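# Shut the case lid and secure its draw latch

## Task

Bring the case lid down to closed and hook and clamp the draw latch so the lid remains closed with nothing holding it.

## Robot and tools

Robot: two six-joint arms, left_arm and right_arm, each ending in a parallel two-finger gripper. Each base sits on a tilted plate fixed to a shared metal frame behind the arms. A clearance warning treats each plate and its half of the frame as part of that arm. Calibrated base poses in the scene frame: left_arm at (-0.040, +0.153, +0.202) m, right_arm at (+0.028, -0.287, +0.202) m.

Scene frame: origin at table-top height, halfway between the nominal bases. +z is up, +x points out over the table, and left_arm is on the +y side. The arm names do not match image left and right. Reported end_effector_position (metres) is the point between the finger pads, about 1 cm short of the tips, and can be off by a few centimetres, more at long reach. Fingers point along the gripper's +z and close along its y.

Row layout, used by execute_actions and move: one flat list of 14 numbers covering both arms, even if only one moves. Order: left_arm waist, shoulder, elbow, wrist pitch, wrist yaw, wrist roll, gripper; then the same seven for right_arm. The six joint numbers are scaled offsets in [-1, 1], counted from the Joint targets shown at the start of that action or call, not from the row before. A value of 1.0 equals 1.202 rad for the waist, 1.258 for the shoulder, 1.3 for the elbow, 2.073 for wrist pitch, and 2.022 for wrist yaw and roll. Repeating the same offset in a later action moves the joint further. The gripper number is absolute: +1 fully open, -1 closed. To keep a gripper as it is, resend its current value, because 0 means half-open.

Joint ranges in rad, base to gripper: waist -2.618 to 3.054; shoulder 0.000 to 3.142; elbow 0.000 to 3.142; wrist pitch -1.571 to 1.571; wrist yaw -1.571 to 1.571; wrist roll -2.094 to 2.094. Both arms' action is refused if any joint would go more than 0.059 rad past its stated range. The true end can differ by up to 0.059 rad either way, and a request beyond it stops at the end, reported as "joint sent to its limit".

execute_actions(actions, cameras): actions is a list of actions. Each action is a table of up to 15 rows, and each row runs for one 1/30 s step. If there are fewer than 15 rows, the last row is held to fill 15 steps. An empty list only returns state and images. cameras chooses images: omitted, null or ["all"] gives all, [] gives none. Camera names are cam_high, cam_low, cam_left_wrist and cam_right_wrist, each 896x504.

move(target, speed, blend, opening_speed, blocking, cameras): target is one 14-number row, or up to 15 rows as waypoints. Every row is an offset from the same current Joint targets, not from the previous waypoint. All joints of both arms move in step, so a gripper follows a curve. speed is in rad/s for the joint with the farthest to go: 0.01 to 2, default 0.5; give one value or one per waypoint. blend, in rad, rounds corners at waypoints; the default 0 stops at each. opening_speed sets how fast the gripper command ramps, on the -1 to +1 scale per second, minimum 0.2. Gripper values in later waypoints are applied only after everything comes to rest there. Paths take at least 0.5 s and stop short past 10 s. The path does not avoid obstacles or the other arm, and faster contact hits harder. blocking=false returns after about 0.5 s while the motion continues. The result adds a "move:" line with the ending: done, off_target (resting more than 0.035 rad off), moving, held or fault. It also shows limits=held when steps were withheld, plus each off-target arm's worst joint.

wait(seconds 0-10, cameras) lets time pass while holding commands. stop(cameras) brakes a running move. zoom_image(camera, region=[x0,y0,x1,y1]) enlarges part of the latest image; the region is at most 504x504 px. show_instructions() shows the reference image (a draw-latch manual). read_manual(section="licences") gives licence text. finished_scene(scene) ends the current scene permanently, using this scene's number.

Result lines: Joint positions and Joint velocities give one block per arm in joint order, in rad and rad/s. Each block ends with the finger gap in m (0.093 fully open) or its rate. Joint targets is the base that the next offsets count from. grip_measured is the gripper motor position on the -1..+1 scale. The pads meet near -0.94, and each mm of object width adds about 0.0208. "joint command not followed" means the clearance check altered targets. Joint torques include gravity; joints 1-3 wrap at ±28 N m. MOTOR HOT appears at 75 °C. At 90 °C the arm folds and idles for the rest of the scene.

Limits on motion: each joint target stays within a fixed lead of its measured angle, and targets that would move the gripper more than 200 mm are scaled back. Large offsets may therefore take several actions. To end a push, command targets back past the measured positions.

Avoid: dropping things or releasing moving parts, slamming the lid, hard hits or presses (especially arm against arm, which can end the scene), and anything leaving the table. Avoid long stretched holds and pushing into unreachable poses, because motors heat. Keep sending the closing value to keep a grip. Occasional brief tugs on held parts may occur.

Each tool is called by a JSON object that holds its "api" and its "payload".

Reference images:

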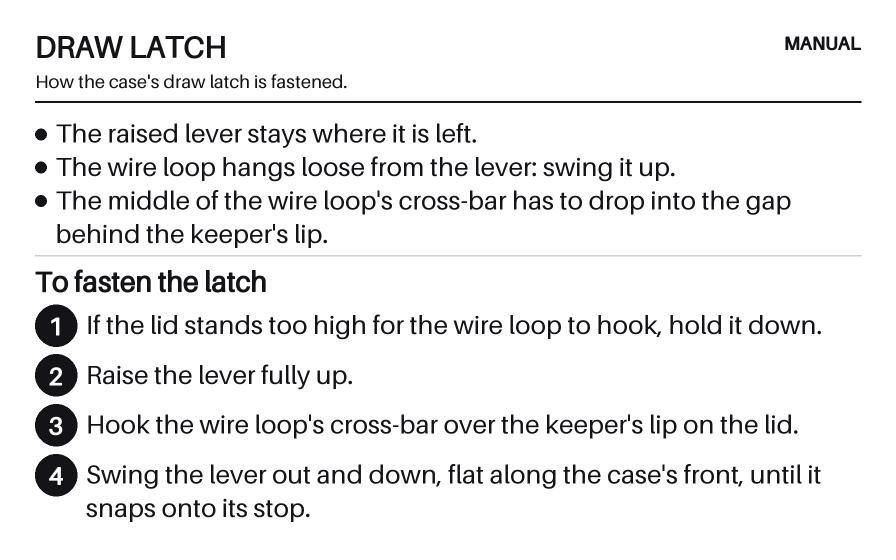

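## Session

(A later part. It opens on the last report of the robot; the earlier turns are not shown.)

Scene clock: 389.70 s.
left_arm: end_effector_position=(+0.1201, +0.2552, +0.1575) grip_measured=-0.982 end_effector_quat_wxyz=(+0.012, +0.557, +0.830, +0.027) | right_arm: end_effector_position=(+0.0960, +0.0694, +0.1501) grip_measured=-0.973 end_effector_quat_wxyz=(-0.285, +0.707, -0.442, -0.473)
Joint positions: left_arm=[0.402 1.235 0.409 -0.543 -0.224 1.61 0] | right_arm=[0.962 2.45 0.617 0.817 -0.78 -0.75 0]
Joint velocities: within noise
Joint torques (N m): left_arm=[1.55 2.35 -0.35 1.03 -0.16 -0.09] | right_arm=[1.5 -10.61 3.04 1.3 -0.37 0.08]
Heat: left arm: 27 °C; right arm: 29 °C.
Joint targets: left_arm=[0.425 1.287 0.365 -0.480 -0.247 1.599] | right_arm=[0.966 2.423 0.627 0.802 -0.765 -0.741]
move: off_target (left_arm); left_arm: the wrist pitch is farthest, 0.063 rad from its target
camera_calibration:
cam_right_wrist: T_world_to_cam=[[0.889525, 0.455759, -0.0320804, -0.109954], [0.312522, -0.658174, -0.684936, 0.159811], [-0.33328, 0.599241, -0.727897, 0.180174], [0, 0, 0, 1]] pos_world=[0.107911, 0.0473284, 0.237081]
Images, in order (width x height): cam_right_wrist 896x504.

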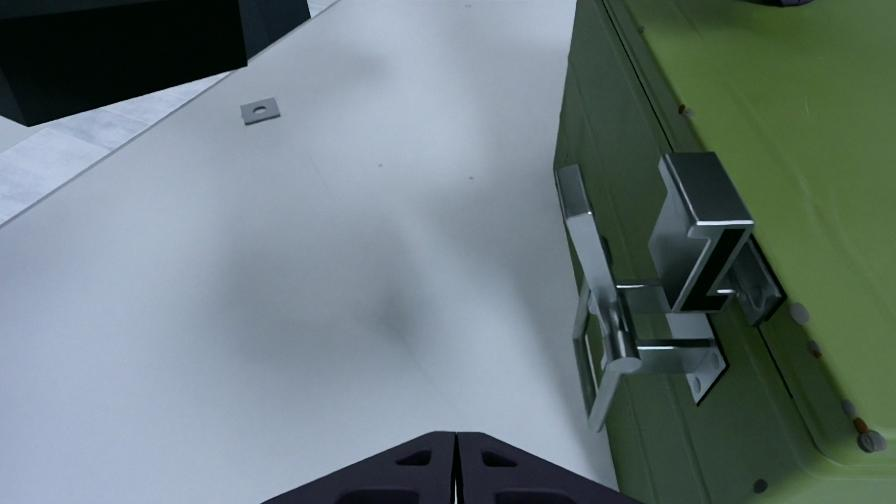

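{"api": "move", "payload": {"target": [0,0,0,0,0,0,-1, 0.085,0.021,0.086,-0.005,0.029,0.056,-1], "speed": 0.25, "cameras": ["cam_right_wrist"]}}

{"api": "zoom_image", "payload": {"camera": "cam_right_wrist", "region": [380, 200, 740, 504]}}

Scene clock: 456.33 s.
left_arm: end_effector_position=(+0.1201, +0.2552, +0.1575) grip_measured=-0.982 end_effector_quat_wxyz=(+0.012, +0.557, +0.830, +0.027) | right_arm: end_effector_position=(+0.0896, +0.1105, +0.1684) grip_measured=-0.973 end_effector_quat_wxyz=(-0.294, +0.706, -0.435, -0.475)
Joint positions: left_arm=[0.402 1.235 0.409 -0.543 -0.224 1.61 0] | right_arm=[1.062 2.45 0.725 0.808 -0.73 -0.638 0]
Joint velocities: within noise
Joint torques (N m): left_arm=[1.61 2.36 -0.38 1.04 -0.16 -0.1] | right_arm=[1.73 -9.01 3.88 1.49 -0.22 0.1]
Heat: left arm: 26 °C; right arm: 33 °C.
Joint targets: left_arm=[0.425 1.287 0.365 -0.480 -0.247 1.599] | right_arm=[1.068 2.449 0.739 0.792 -0.707 -0.628]
move: off_target (left_arm); left_arm: the wrist pitch is farthest, 0.063 rad from its target
camera_calibration:
cam_right_wrist: T_world_to_cam=[[0.888838, 0.457976, -0.0149836, -0.125388], [0.319277, -0.642444, -0.696654, 0.201005], [-0.328677, 0.614429, -0.717251, 0.162835], [0, 0, 0, 1]] pos_world=[0.100793, 0.0865088, 0.254945]
Images, in order (width x height): cam_right_wrist 896x504.

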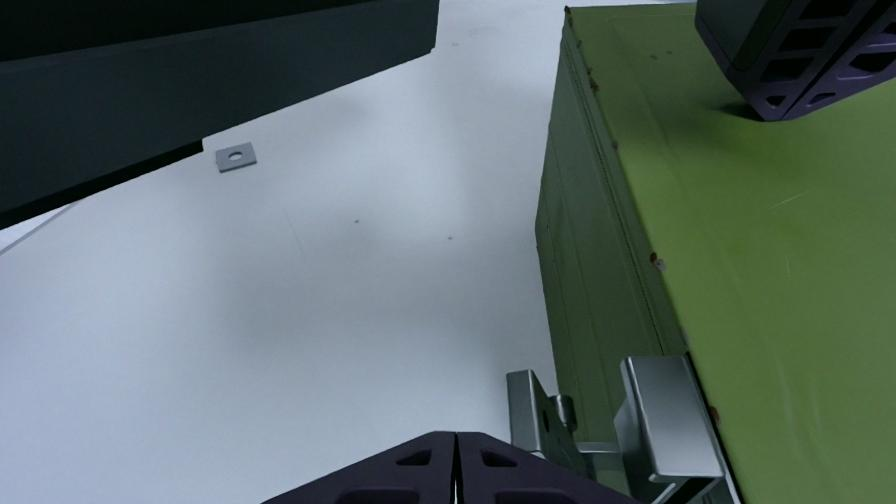

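Scaled by 1.400 from the camera's 896x504 image, which has a finer 1280x720 frame.

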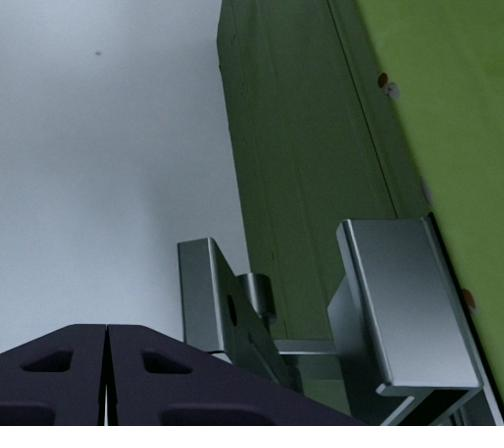

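{"api": "move", "payload": {"target": [0,0,0,0,0,0,-1, -0.0245,0.0055,0.042,-0.033,-0.0085,-0.0155,-1], "speed": 0.15, "cameras": ["cam_right_wrist"]}}

{"api": "zoom_image", "payload": {"camera": "cam_right_wrist", "region": [380, 200, 740, 504]}}

Scene clock: 470.20 s.
left_arm: end_effector_position=(+0.1201, +0.2552, +0.1575) grip_measured=-0.982 end_effector_quat_wxyz=(+0.012, +0.557, +0.830, +0.027) | right_arm: end_effector_position=(+0.0991, +0.1171, +0.1694) grip_measured=-0.973 end_effector_quat_wxyz=(-0.289, +0.705, -0.439, -0.476)
Joint positions: left_arm=[0.402 1.235 0.409 -0.543 -0.224 1.61 0] | right_arm=[1.044 2.45 0.774 0.738 -0.74 -0.651 0]
Joint velocities: within noise
Joint torques (N m): left_arm=[1.58 2.37 -0.42 1.03 -0.17 -0.1] | right_arm=[0.69 -8.8 4.75 1.43 -0.3 -0.09]
Heat: left arm: 26 °C; right arm: 33 °C.
Joint targets: left_arm=[0.425 1.287 0.365 -0.480 -0.247 1.599] | right_arm=[1.039 2.456 0.793 0.723 -0.724 -0.659]
move: off_target (left_arm); left_arm: the wrist pitch is farthest, 0.063 rad from its target
camera_calibration:
cam_right_wrist: T_world_to_cam=[[0.889408, 0.456306, -0.0271701, -0.134631], [0.312164, -0.649724, -0.693117, 0.203826], [-0.333927, 0.607983, -0.720312, 0.164431], [0, 0, 0, 1]] pos_world=[0.111023, 0.093892, 0.256059]
Images, in order (width x height): cam_right_wrist 896x504.

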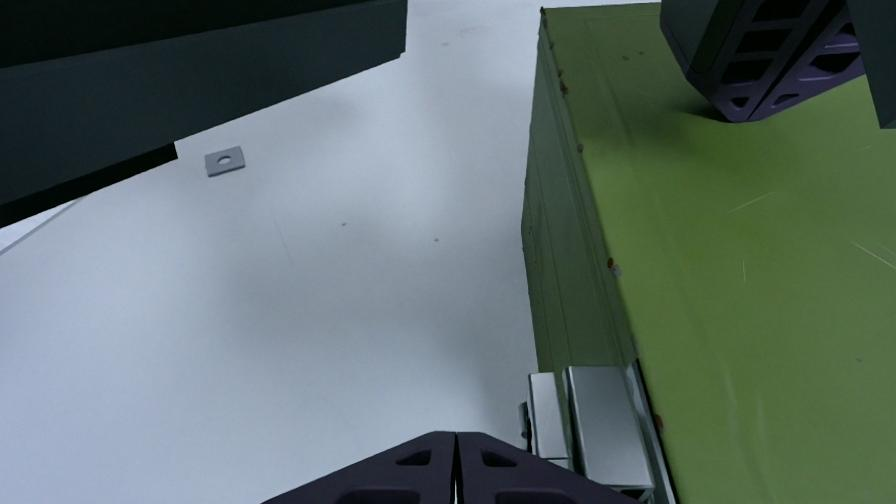

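Scaled by 1.400 from the camera's 896x504 image, which has a finer 1280x720 frame.

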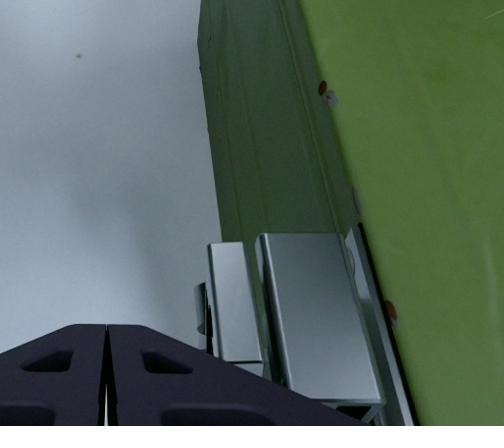

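{"api": "move", "payload": {"target": [[0,0,0,0,0,0,-1, 0.0245,-0.0055,-0.042,0.033,0.0085,0.0155,-1],[0,0,0,0,0,0,-1,-0.061,-0.026,-0.128,0.038,-0.020,-0.041,-1]], "speed": 0.3, "blend": 0.02, "cameras": ["cam_right_wrist"]}}

{"api": "zoom_image", "payload": {"camera": "cam_right_wrist", "region": [540, 130, 800, 450]}}

Scene clock: 483.90 s.
left_arm: end_effector_position=(+0.1201, +0.2552, +0.1575) grip_measured=-0.982 end_effector_quat_wxyz=(+0.012, +0.557, +0.830, +0.027) | right_arm: end_effector_position=(+0.0971, +0.0715, +0.1456) grip_measured=-0.973 end_effector_quat_wxyz=(-0.274, +0.708, -0.456, -0.464)
Joint positions: left_arm=[0.402 1.235 0.409 -0.543 -0.224 1.61 0] | right_arm=[0.971 2.45 0.632 0.784 -0.751 -0.733 0]
Joint velocities: within noise
Joint torques (N m): left_arm=[1.58 2.37 -0.39 1.03 -0.16 -0.09] | right_arm=[0.77 -10.7 1.85 1.6 -0.71 -0.09]
Heat: left arm: 27 °C; right arm: 33 °C.
Joint targets: left_arm=[0.425 1.287 0.365 -0.480 -0.247 1.599] | right_arm=[0.965 2.424 0.627 0.802 -0.764 -0.742]
move: off_target (left_arm); left_arm: the wrist pitch is farthest, 0.063 rad from its target
camera_calibration:
cam_right_wrist: T_world_to_cam=[[0.895836, 0.441353, -0.0518101, -0.10875], [0.300187, -0.686988, -0.661766, 0.157615], [-0.327666, 0.577282, -0.747918, 0.179939], [0, 0, 0, 1]] pos_world=[0.109068, 0.0524012, 0.233249]
Images, in order (width x height): cam_right_wrist 896x504.

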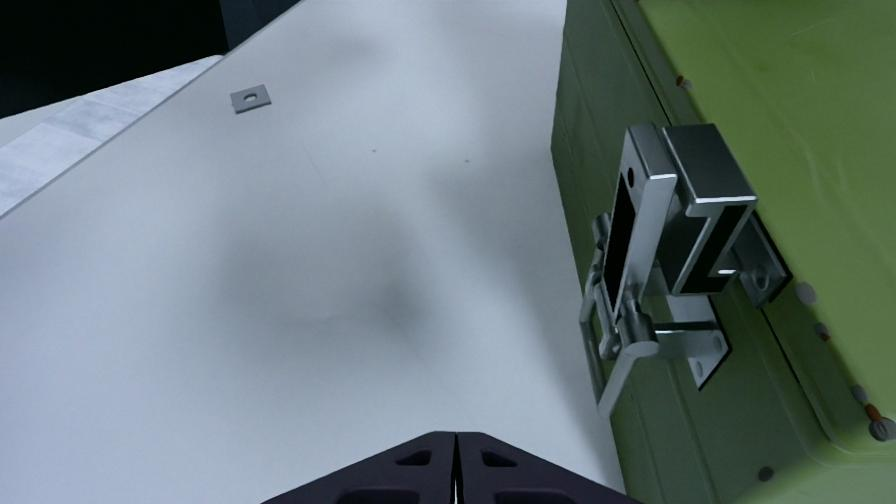

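Scaled by 1.575 from the camera's 896x504 image, which has a finer 1280x720 frame.

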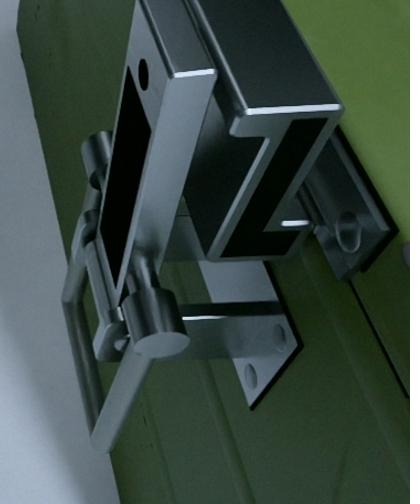

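{"api": "move", "payload": {"target": [0,0,0,0,0,0,-1,-0.022,0.127,-0.044,0.140,0.105,-0.612,-1], "speed": 0.6, "cameras": ["cam_right_wrist","cam_high"]}}

{"api": "zoom_image", "payload": {"camera": "cam_right_wrist", "region": [400, 150, 896, 504]}}

Scene clock: 591.40 s.
left_arm: end_effector_position=(+0.1201, +0.2552, +0.1575) grip_measured=-0.982 end_effector_quat_wxyz=(+0.012, +0.557, +0.830, +0.027) | right_arm: end_effector_position=(+0.1267, +0.0663, +0.1177) grip_measured=-0.973 end_effector_quat_wxyz=(-0.507, +0.855, +0.004, -0.112)
Joint positions: left_arm=[0.402 1.235 0.409 -0.543 -0.224 1.61 0] | right_arm=[0.947 2.571 0.576 1.074 -0.567 -1.97 0]
Joint velocities: within noise
Joint torques (N m): left_arm=[1.57 2.36 -0.36 1.03 -0.16 -0.1] | right_arm=[0.49 -7.06 0.88 1.74 -0.32 -0.07]
Heat: left arm: 27 °C; right arm: 36 °C.
Joint targets: left_arm=[0.425 1.287 0.365 -0.480 -0.247 1.599] | right_arm=[0.939 2.583 0.570 1.092 -0.552 -1.979]
move: off_target (left_arm); left_arm: the wrist pitch is farthest, 0.063 rad from its target
camera_calibration:
cam_right_wrist: T_world_to_cam=[[0.113609, 0.50102, 0.857946, -0.146327], [0.970785, -0.239679, 0.0114158, -0.0671119], [0.211351, 0.831584, -0.513613, 0.0590679], [0, 0, 0, 1]] pos_world=[0.0692913, 0.00810767, 0.156645]
Images, in order (width x height): cam_high 896x504, cam_right_wrist 896x504.

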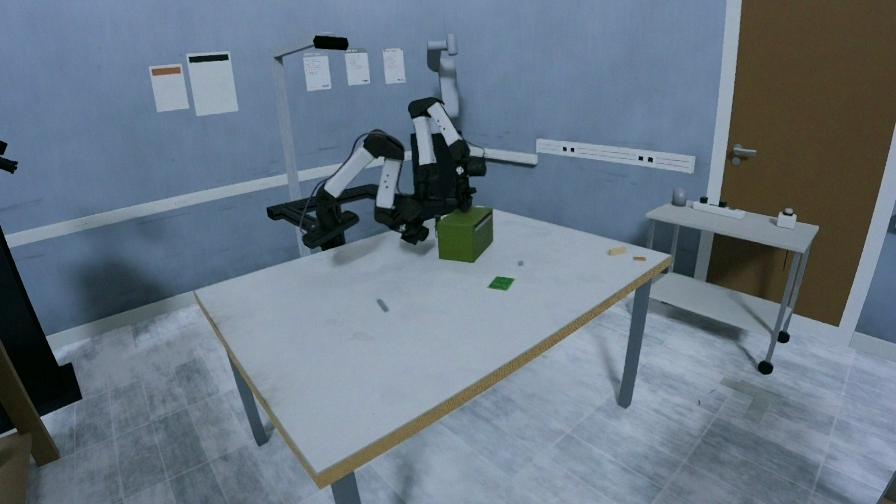

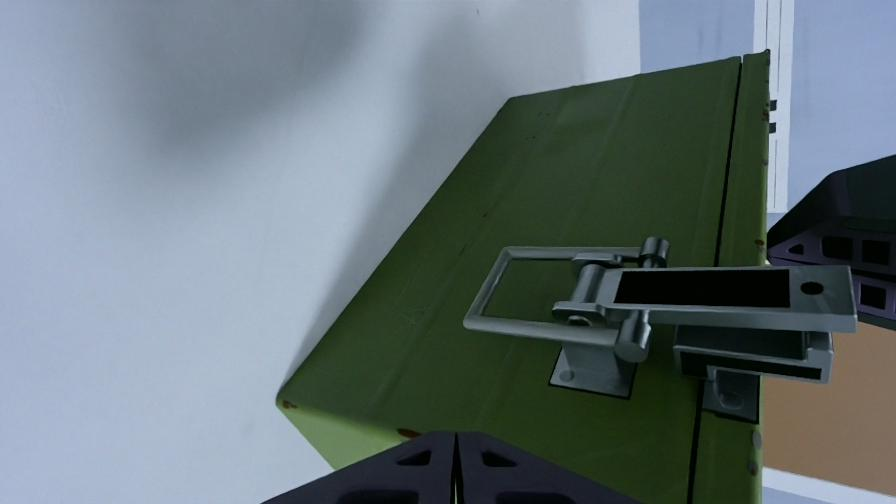

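Scaled by 1.016 from the camera's 896x504 image, which has a finer 1280x720 frame.

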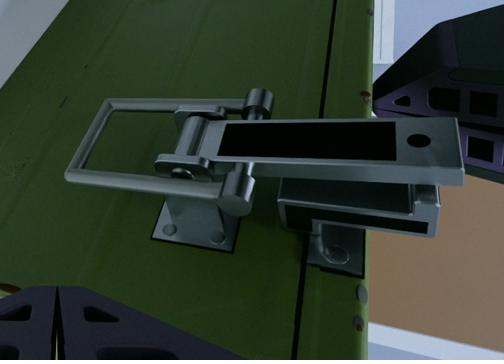

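{"api": "move", "payload": {"target": [0,0,0,0,0,0,-1,0.036,0.084,0.151,-0.034,0.013,0.015,-1], "speed": 0.2, "cameras": ["cam_right_wrist"]}}

{"api": "zoom_image", "payload": {"camera": "cam_right_wrist", "region": [360, 200, 760, 504]}}

Scene clock: 631.07 s.
left_arm: end_effector_position=(+0.1201, +0.2552, +0.1575) grip_measured=-0.982 end_effector_quat_wxyz=(+0.012, +0.557, +0.830, +0.027) | right_arm: end_effector_position=(+0.1364, +0.0985, +0.0997) grip_measured=-0.973 end_effector_quat_wxyz=(-0.508, +0.855, +0.009, -0.107)
Joint positions: left_arm=[0.402 1.235 0.409 -0.543 -0.224 1.61 0] | right_arm=[0.97 2.673 0.733 1.032 -0.548 -1.96 0]
Joint velocities: within noise
Joint torques (N m): left_arm=[1.54 2.35 -0.38 1.03 -0.16 -0.1] | right_arm=[2.48 -7.6 4.52 1.54 -0.2 0.11]
Heat: left arm: 27 °C; right arm: 36 °C.
Joint targets: left_arm=[0.425 1.287 0.365 -0.480 -0.247 1.599] | right_arm=[0.982 2.689 0.766 1.022 -0.526 -1.949]
move: off_target (left_arm); left_arm: the wrist pitch is farthest, 0.063 rad from its target
camera_calibration:
cam_right_wrist: T_world_to_cam=[[0.100312, 0.499227, 0.860645, -0.146348], [0.971101, -0.237405, 0.0245239, -0.0702542], [0.216564, 0.833313, -0.508615, 0.0195556], [0, 0, 0, 1]] pos_world=[0.0786692, 0.0400861, 0.137622]
Images, in order (width x height): cam_right_wrist 896x504.

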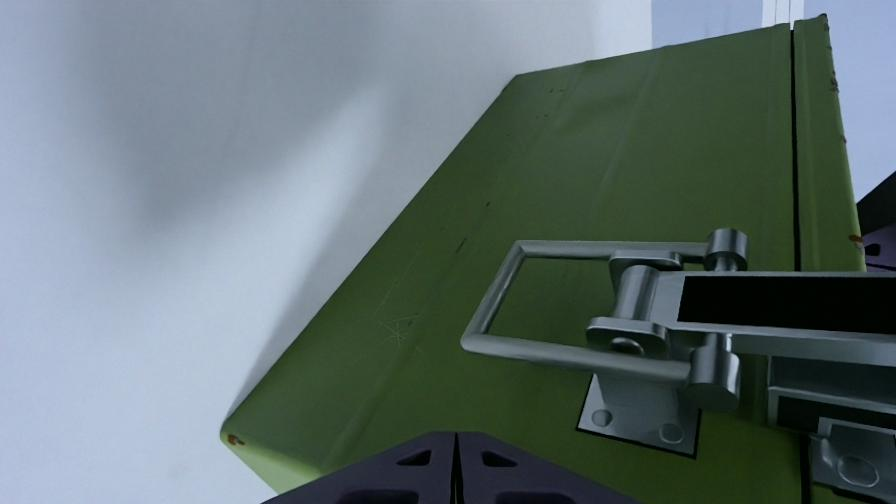

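Scaled by 1.260 from the camera's 896x504 image, which has a finer 1280x720 frame.

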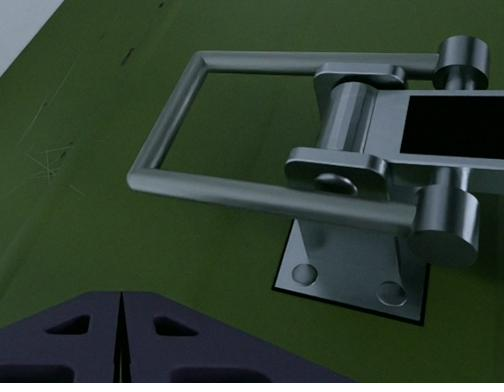

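{"api": "move", "payload": {"target": [0,0,0,0,0,0,-1,0.007,-0.010,0.025,-0.021,0.003,0,-1], "speed": 0.1, "cameras": ["cam_right_wrist"]}}

Scene clock: 654.17 s.
left_arm: end_effector_position=(+0.1201, +0.2552, +0.1575) grip_measured=-0.982 end_effector_quat_wxyz=(+0.012, +0.557, +0.830, +0.027) | right_arm: end_effector_position=(+0.1348, +0.0991, +0.0954) grip_measured=-0.973 end_effector_quat_wxyz=(-0.497, +0.860, +0.007, -0.115)
Joint positions: left_arm=[0.402 1.235 0.409 -0.543 -0.224 1.61 0] | right_arm=[0.972 2.673 0.75 0.986 -0.549 -1.96 0]
Joint velocities: within noise
Joint torques (N m): left_arm=[1.57 2.39 -0.39 1.04 -0.16 -0.09] | right_arm=[2.89 -8.76 5.72 1.52 -0.14 0.21]
Heat: left arm: 27 °C; right arm: 35 °C.
Joint targets: left_arm=[0.425 1.287 0.365 -0.480 -0.247 1.599] | right_arm=[0.990 2.676 0.799 0.978 -0.520 -1.949]
move: off_target (left_arm, right_arm); left_arm: the wrist pitch is farthest, 0.063 rad from its target; right_arm: the elbow is farthest, 0.049 rad from its target
camera_calibration:
cam_right_wrist: T_world_to_cam=[[0.109234, 0.520814, 0.846653, -0.144869], [0.973227, -0.229323, 0.0155023, -0.0686593], [0.20223, 0.822292, -0.53192, 0.0225009], [0, 0, 0, 1]] pos_world=[0.0780954, 0.0412025, 0.135687]
Images, in order (width x height): cam_right_wrist 896x504.

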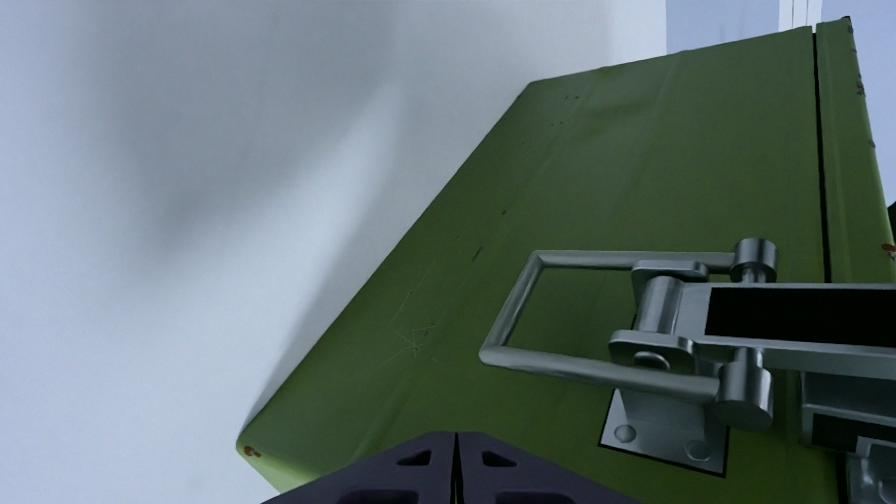

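{"api": "wait", "payload": {"seconds": 0.1}}

Scene clock: 669.83 s.
left_arm: end_effector_position=(+0.1201, +0.2552, +0.1575) grip_measured=-0.982 end_effector_quat_wxyz=(+0.012, +0.557, +0.830, +0.027) | right_arm: end_effector_position=(+0.1348, +0.0991, +0.0954) grip_measured=-0.973 end_effector_quat_wxyz=(-0.497, +0.860, +0.007, -0.115)
Joint positions: left_arm=[0.402 1.235 0.409 -0.543 -0.224 1.61 0] | right_arm=[0.972 2.673 0.75 0.985 -0.549 -1.96 0]
Joint velocities: within noise
Joint torques (N m): left_arm=[1.57 2.33 -0.36 1.04 -0.16 -0.09] | right_arm=[2.97 -8.98 5.67 1.51 -0.11 0.19]
Heat: left arm: 27 °C; right arm: 36 °C.
Joint targets: left_arm=[0.425 1.287 0.365 -0.480 -0.247 1.599] | right_arm=[0.990 2.676 0.799 0.978 -0.520 -1.949]
Tool commands: left_gripper/opening=-1.0 right_gripper/opening=-1.0
wait: 0.10 s; at rest from the start
camera_calibration:
cam_left_wrist: T_world_to_cam=[[-0.917295, -0.395388, -0.047313, 0.218381], [-0.373035, 0.811645, 0.44953, -0.193061], [-0.139337, 0.430001, -0.892011, 0.132193], [0, 0, 0, 1]] pos_world=[0.146721, 0.186199, 0.215037]
cam_right_wrist: T_world_to_cam=[[0.109363, 0.521093, 0.846464, -0.144819], [0.973246, -0.229252, 0.015387, -0.0686293], [0.202071, 0.822135, -0.532223, 0.0225781], [0, 0, 0, 1]] pos_world=[0.0780686, 0.0411687, 0.135657]

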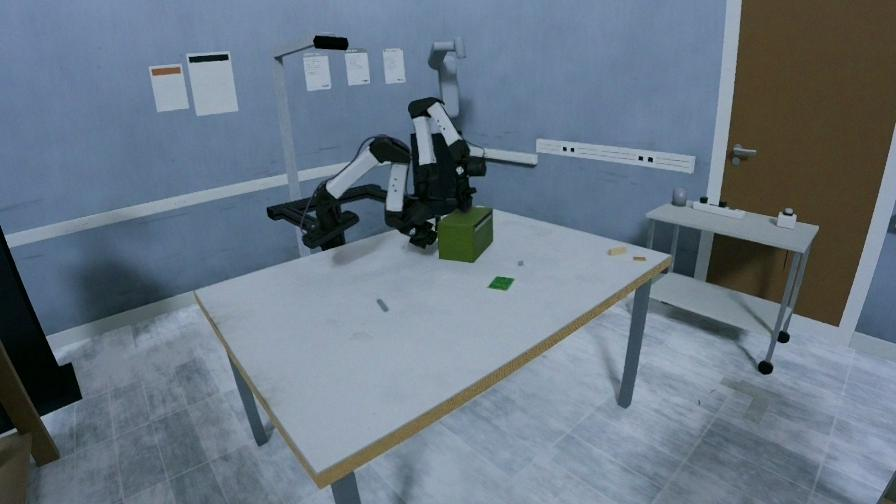

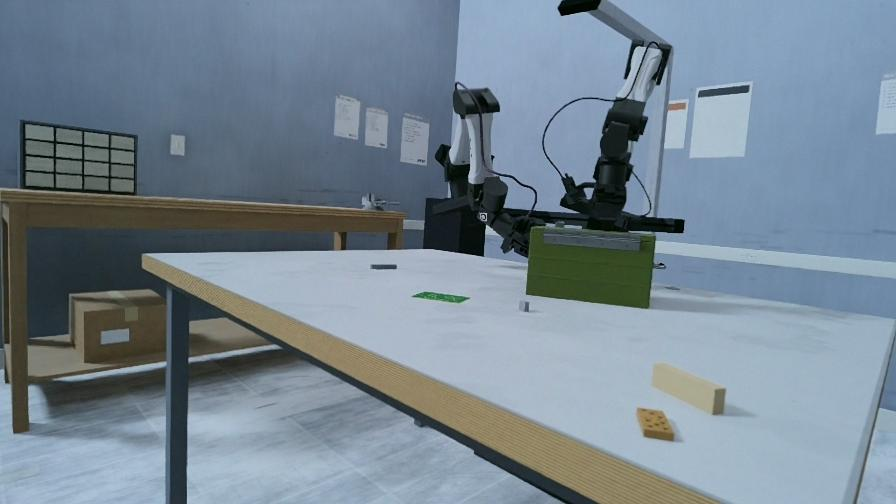

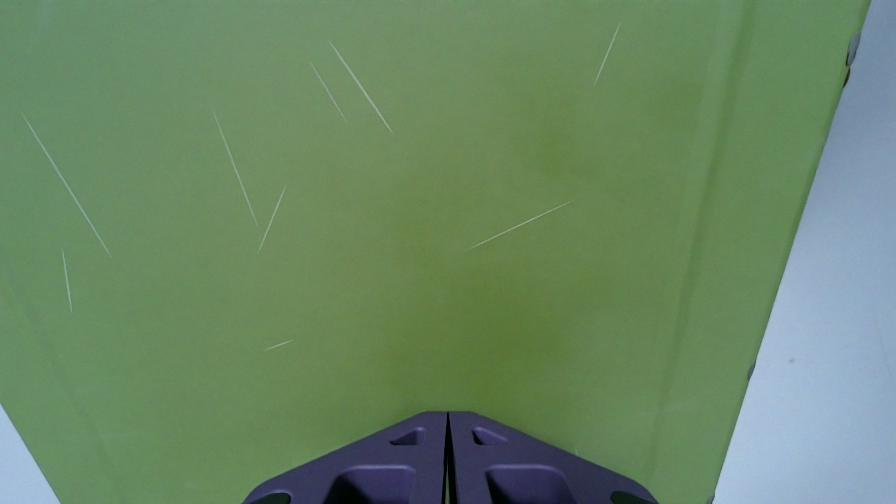

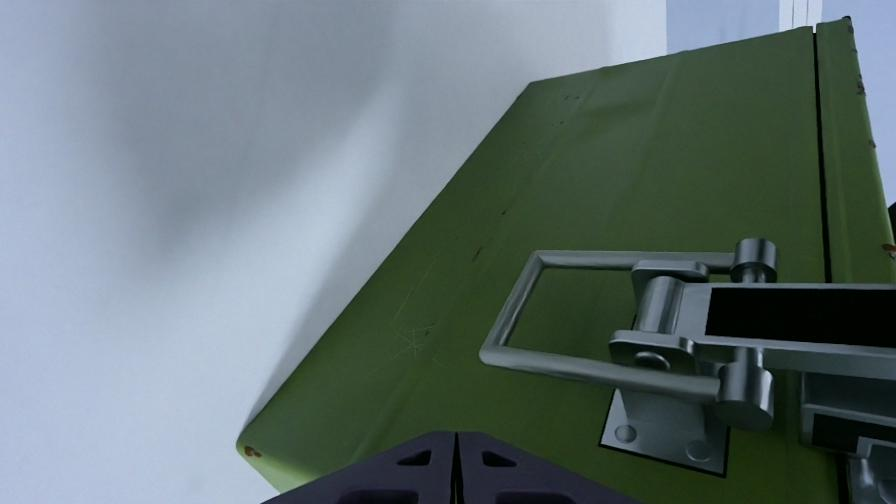

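{"api": "zoom_image", "payload": {"camera": "cam_right_wrist", "region": [220, 300, 520, 504]}}

Scaled by 1.680 from the camera's 896x504 image, which has a finer 1280x720 frame.

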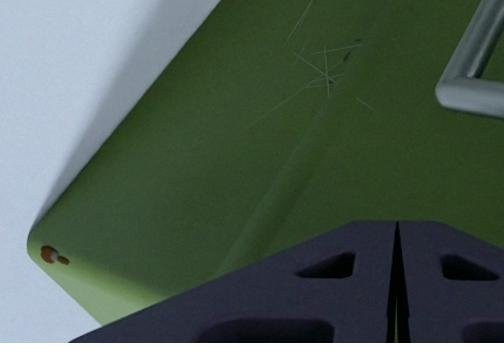

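{"api": "move", "payload": {"target": [0,0,0,0,0,0,-1,0.0305,-0.0036,0.018,-0.005,0.0115,0,-1], "speed": 0.1, "cameras": ["cam_right_wrist","cam_left_wrist"]}}

Scene clock: 711.77 s.
left_arm: end_effector_position=(+0.1201, +0.2552, +0.1575) grip_measured=-0.982 end_effector_quat_wxyz=(+0.012, +0.557, +0.830, +0.027) | right_arm: end_effector_position=(+0.1322, +0.1002, +0.0926) grip_measured=-0.973 end_effector_quat_wxyz=(-0.488, +0.865, +0.008, -0.111)
Joint positions: left_arm=[0.402 1.235 0.409 -0.543 -0.224 1.61 0] | right_arm=[0.988 2.673 0.754 0.971 -0.525 -1.959 0]
Joint velocities: within noise
Joint torques (N m): left_arm=[1.58 2.37 -0.39 1.04 -0.15 -0.1] | right_arm=[4.78 -9.33 7.25 1.53 -0.13 0.12]
Heat: left arm: 27 °C; right arm: 36 °C.
Joint targets: left_arm=[0.425 1.287 0.365 -0.480 -0.247 1.599] | right_arm=[1.027 2.672 0.822 0.968 -0.496 -1.949]
move: off_target (left_arm, right_arm); left_arm: the wrist pitch is farthest, 0.063 rad from its target; right_arm: the elbow is farthest, 0.069 rad from its target
camera_calibration:
cam_left_wrist: T_world_to_cam=[[-0.917295, -0.395388, -0.047313, 0.218381], [-0.373035, 0.811645, 0.44953, -0.193061], [-0.139337, 0.430001, -0.892011, 0.132193], [0, 0, 0, 1]] pos_world=[0.146721, 0.186199, 0.215037]
cam_right_wrist: T_world_to_cam=[[0.101231, 0.537091, 0.837428, -0.142478], [0.972932, -0.229216, 0.0293977, -0.0670519], [0.207741, 0.811784, -0.545757, 0.0222495], [0, 0, 0, 1]] pos_world=[0.075038, 0.0430923, 0.133429]
Images, in order (width x height): cam_left_wrist 896x504, cam_right_wrist 896x504.

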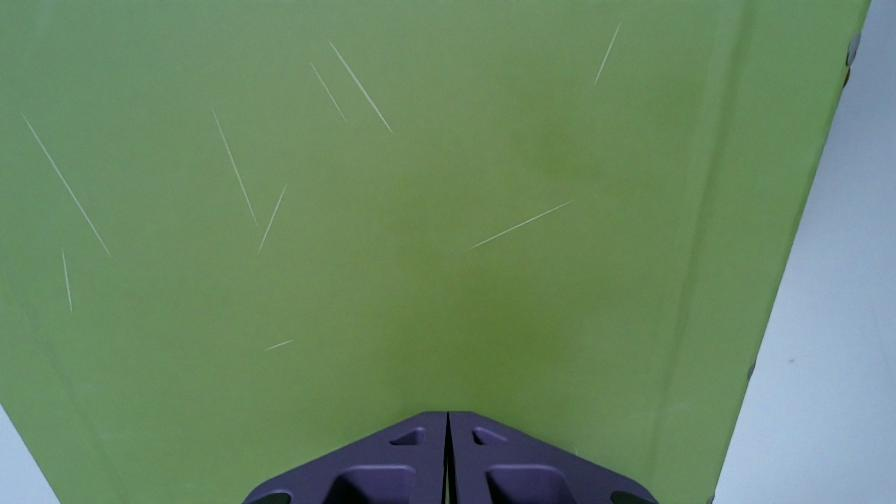

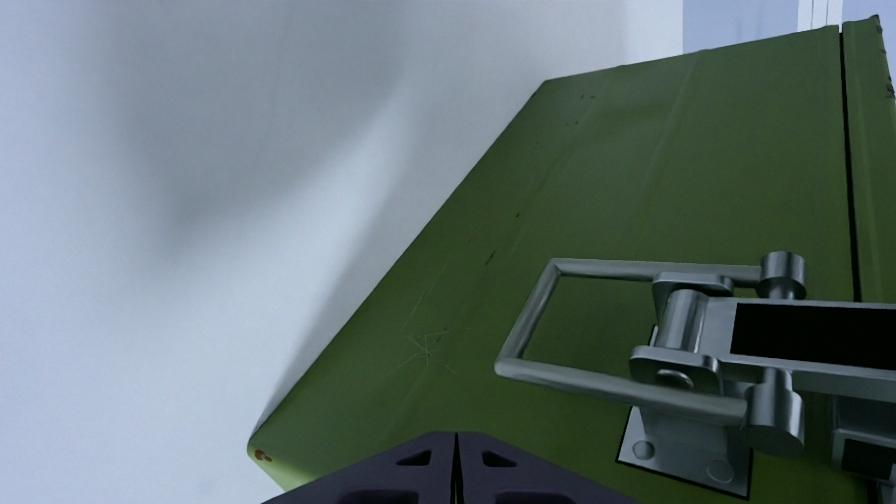

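{"api": "move", "payload": {"target": [[0,-0.165,0.104,0,0,0,-1,-0.073,-0.07,-0.194,0.06,-0.027,-0.015,-1],[0.187,-0.165,0.104,-0.096,0.023,-0.79,-1,-0.022,-0.455,0.291,-0.612,0.196,0.717,-1]], "speed": [0.3,1.0], "blend": 0.03, "cameras": ["cam_right_wrist","cam_high"]}}

Scene clock: 815.97 s.
left_arm: end_effector_position=(+0.0995, +0.3030, +0.1833) grip_measured=-0.982 end_effector_quat_wxyz=(+0.038, -0.324, +0.945, +0.035) | right_arm: end_effector_position=(+0.2331, +0.0956, +0.2345) grip_measured=-0.974 end_effector_quat_wxyz=(-0.216, +0.665, -0.686, -0.204)
Joint positions: left_arm=[0.642 1.095 0.476 -0.666 -0.217 0.014 0] | right_arm=[0.992 2.125 1.181 -0.286 -0.115 -0.509 0]
Joint velocities: within noise
Joint torques (N m): left_arm=[0.35 -3.64 5.82 0.4 0.2 -0.11] | right_arm=[2.29 -11.81 7.53 1.16 -0.11 0.06]
Heat: left arm: 28 °C; right arm: 39 °C.
Joint targets: left_arm=[0.650 1.079 0.500 -0.679 -0.200 0.002] | right_arm=[1.001 2.099 1.200 -0.301 -0.100 -0.499]
move: done
camera_calibration:
cam_right_wrist: T_world_to_cam=[[0.999373, -0.0334302, -0.0116365, -0.224772], [-0.035018, -0.981719, -0.187089, 0.187208], [-0.00516936, 0.187379, -0.982274, 0.294126], [0, 0, 0, 1]] pos_world=[0.232708, 0.121158, 0.321321]
Images, in order (width x height): cam_high 896x504, cam_right_wrist 896x504.

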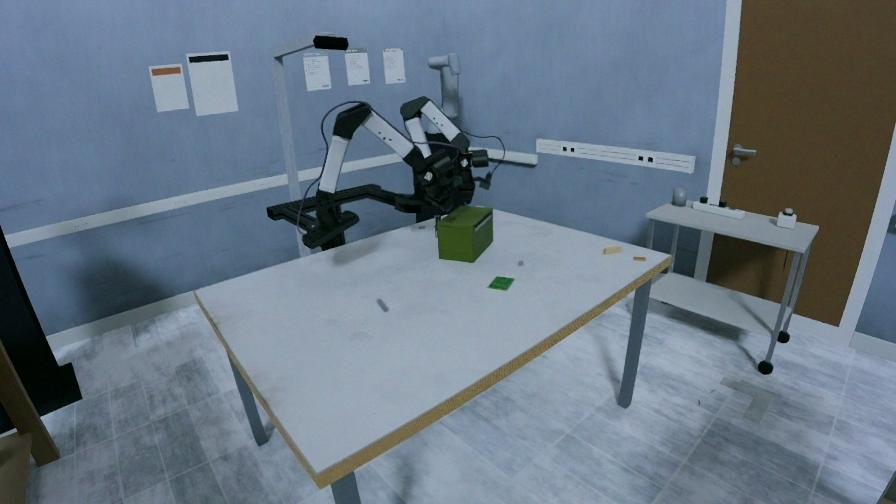

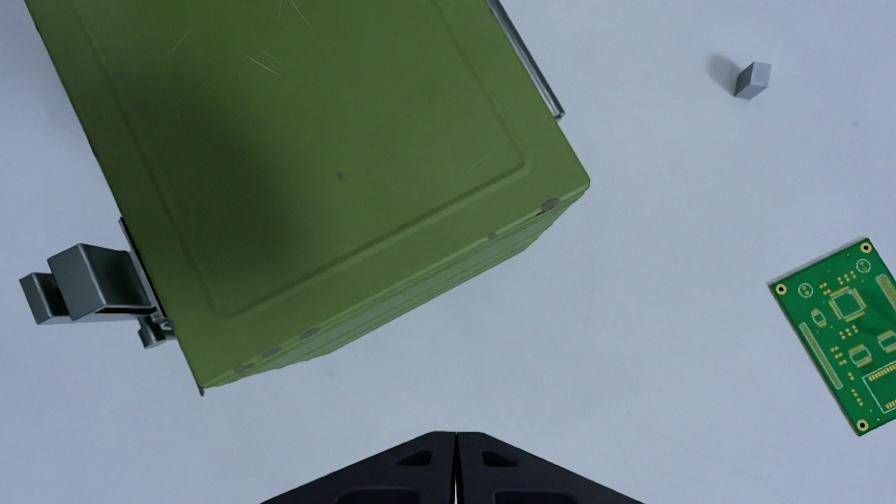

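{"api": "move", "payload": {"target": [0,0,0,0,0,-0.742,-1,0.330,0.3816,0.517,-0.388,0.092,0.719,0], "speed": 0.8}}

Scene clock: 838.43 s.
left_arm: end_effector_position=(+0.0996, +0.3027, +0.1833) grip_measured=-0.982 end_effector_quat_wxyz=(-0.051, +0.881, -0.471, +0.001) | right_arm: end_effector_position=(+0.0933, +0.1269, +0.2080) grip_measured=-0.001 end_effector_quat_wxyz=(-0.005, -0.247, +0.969, +0.006)
Joint positions: left_arm=[0.642 1.095 0.476 -0.666 -0.215 -1.486 0] | right_arm=[1.396 2.564 1.846 -1.089 0.073 0.945 0.045]
Joint velocities: within noise
Joint torques (N m): left_arm=[0.36 -3.56 5.75 0.36 0.1 -0.1] | right_arm=[1.13 -10.81 7.92 0.1 0.05 0.11]
Heat: left arm: 28 °C; right arm: 39 °C.
Joint targets: left_arm=[0.650 1.079 0.500 -0.679 -0.201 -1.498] | right_arm=[1.397 2.579 1.872 -1.105 0.086 0.954]
move: done
camera_calibration:
cam_left_wrist: T_world_to_cam=[[0.818097, 0.56592, 0.102235, -0.271672], [0.487622, -0.776874, 0.398361, 0.153646], [0.304864, -0.276046, -0.911513, 0.305], [0, 0, 0, 1]] pos_world=[0.0543499, 0.357303, 0.244579]
cam_right_wrist: T_world_to_cam=[[0.469344, -0.882535, -0.029115, 0.0765935], [-0.799627, -0.438777, 0.409965, 0.0863344], [-0.374584, -0.169133, -0.911636, 0.326531], [0, 0, 0, 1]] pos_world=[0.1554, 0.160705, 0.264513]

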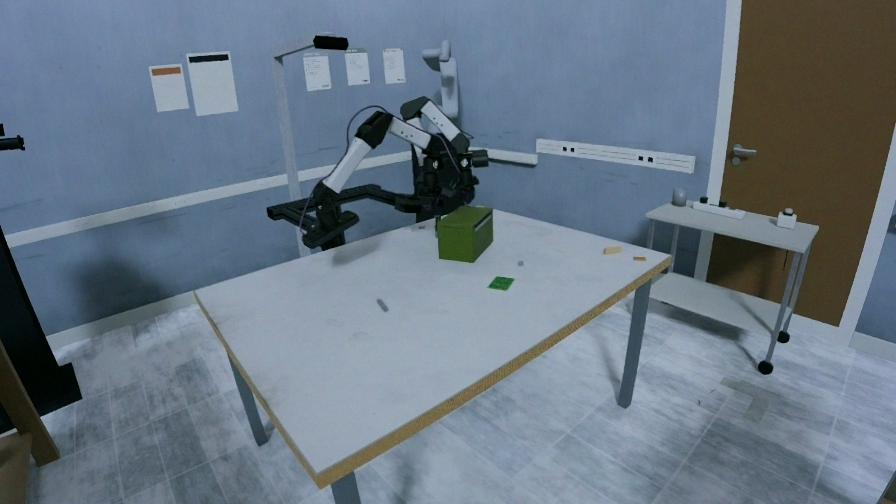

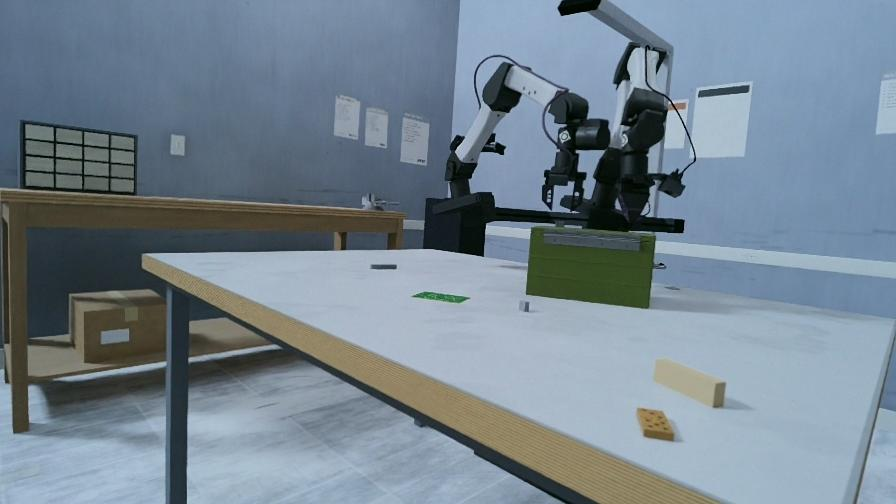

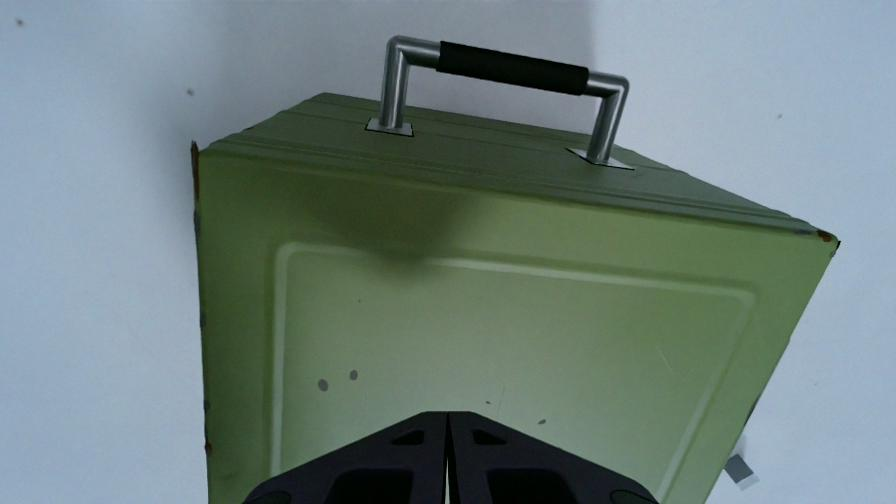

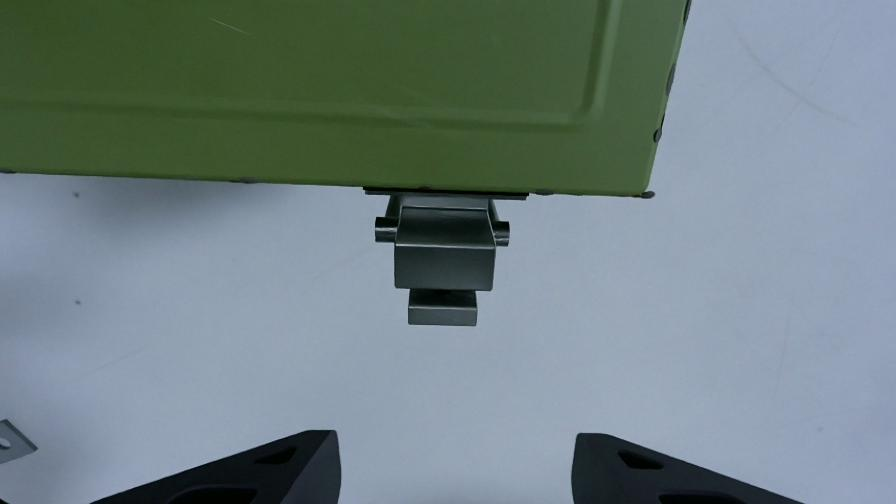

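{"api": "move", "payload": {"target": [0,0,0,0,0,0,-1,-0.0175,0.063,0.009,0.032,0.0025,0.0035,0], "speed": 0.15, "cameras": ["cam_right_wrist"]}}

Scene clock: 857.53 s.
left_arm: end_effector_position=(+0.0996, +0.3027, +0.1833) grip_measured=-0.982 end_effector_quat_wxyz=(-0.051, +0.881, -0.470, +0.001) | right_arm: end_effector_position=(+0.0972, +0.1284, +0.1756) grip_measured=-0.001 end_effector_quat_wxyz=(-0.011, -0.238, +0.971, -0.011)
Joint positions: left_arm=[0.642 1.095 0.476 -0.666 -0.215 -1.487 0] | right_arm=[1.383 2.646 1.859 -1.055 0.078 0.953 0.045]
Joint velocities: within noise
Joint torques (N m): left_arm=[0.39 -3.6 5.74 0.35 0.11 -0.09] | right_arm=[0.28 -11.43 7.35 0.34 0.1 0.02]
Heat: left arm: 29 °C; right arm: 42 °C.
Joint targets: left_arm=[0.650 1.079 0.500 -0.679 -0.201 -1.498] | right_arm=[1.376 2.659 1.884 -1.039 0.091 0.962]
move: done
camera_calibration:
cam_right_wrist: T_world_to_cam=[[0.453195, -0.89141, 0.00146294, 0.0724715], [-0.806239, -0.409193, 0.427248, 0.0971261], [-0.380255, -0.194806, -0.904133, 0.301263], [0, 0, 0, 1]] pos_world=[0.16002, 0.163033, 0.230779]
Images, in order (width x height): cam_right_wrist 896x504.

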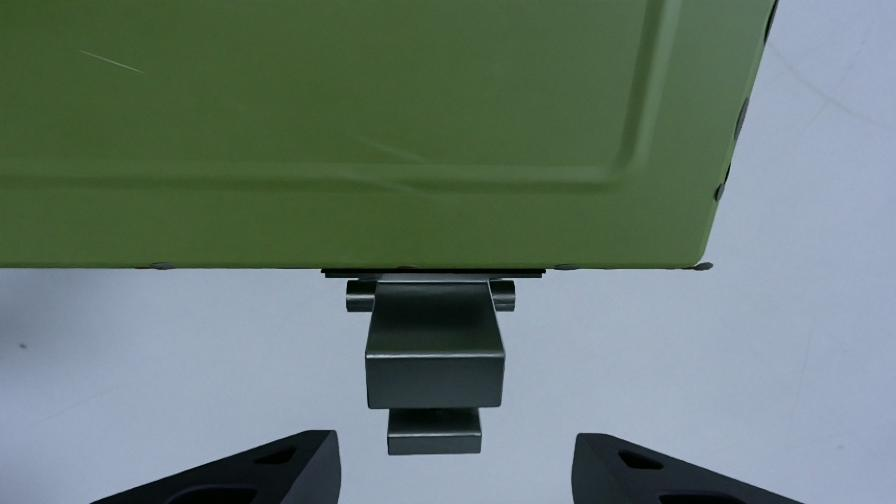

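{"api": "move", "payload": {"target": [0,0,0,0,0,0,-1,-0.0067,0.0219,0.0315,-0.0053,0.0008,-0.004,0], "speed": 0.15, "cameras": ["cam_right_wrist"]}}

{"api": "zoom_image", "payload": {"camera": "cam_right_wrist", "region": [300, 240, 620, 504]}}

Scene clock: 893.53 s.
left_arm: end_effector_position=(+0.0996, +0.3027, +0.1833) grip_measured=-0.982 end_effector_quat_wxyz=(-0.051, +0.881, -0.470, +0.001) | right_arm: end_effector_position=(+0.1015, +0.1371, +0.1744) grip_measured=-0.001 end_effector_quat_wxyz=(-0.008, -0.234, +0.972, -0.004)
Joint positions: left_arm=[0.642 1.095 0.476 -0.666 -0.215 -1.488 0] | right_arm=[1.375 2.67 1.899 -1.055 0.08 0.954 0.045]
Joint velocities: within noise
Joint torques (N m): left_arm=[0.39 -3.6 5.74 0.35 0.12 -0.09] | right_arm=[0.44 -11.23 7.72 0.25 0.07 -0.03]
Heat: left arm: 31 °C; right arm: 42 °C.
Joint targets: left_arm=[0.650 1.079 0.500 -0.679 -0.201 -1.499] | right_arm=[1.368 2.686 1.925 -1.050 0.093 0.954]
move: done
camera_calibration:
cam_right_wrist: T_world_to_cam=[[0.445302, -0.895306, -0.0115303, 0.0818686], [-0.810715, -0.408627, 0.419242, 0.106549], [-0.380062, -0.177341, -0.907801, 0.301721], [0, 0, 0, 1]] pos_world=[0.164597, 0.170344, 0.230176]
Images, in order (width x height): cam_right_wrist 896x504.

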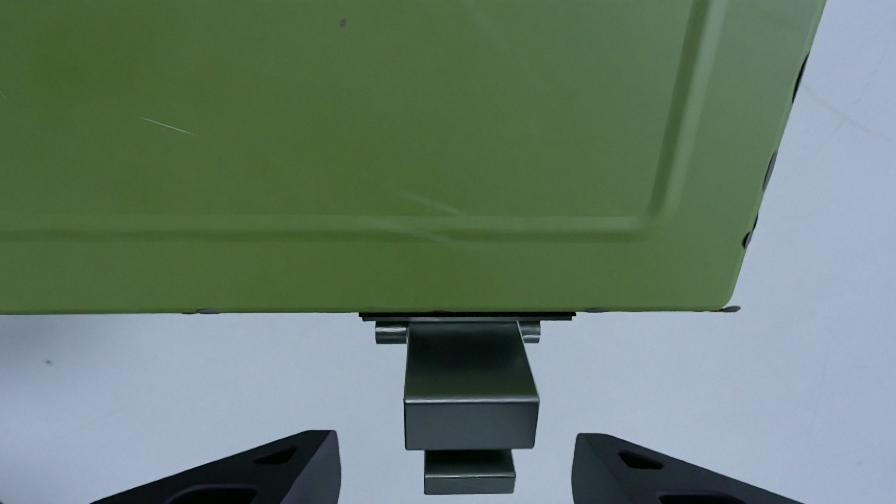

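Scaled by 1.575 from the camera's 896x504 image, which has a finer 1280x720 frame.

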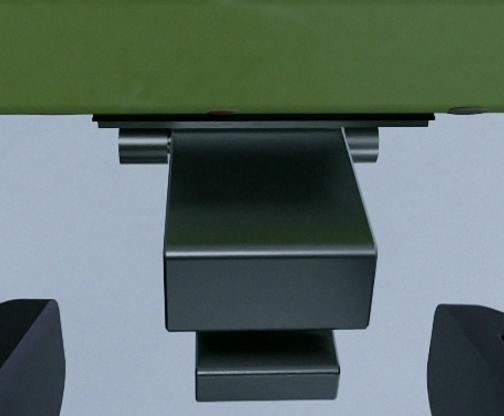

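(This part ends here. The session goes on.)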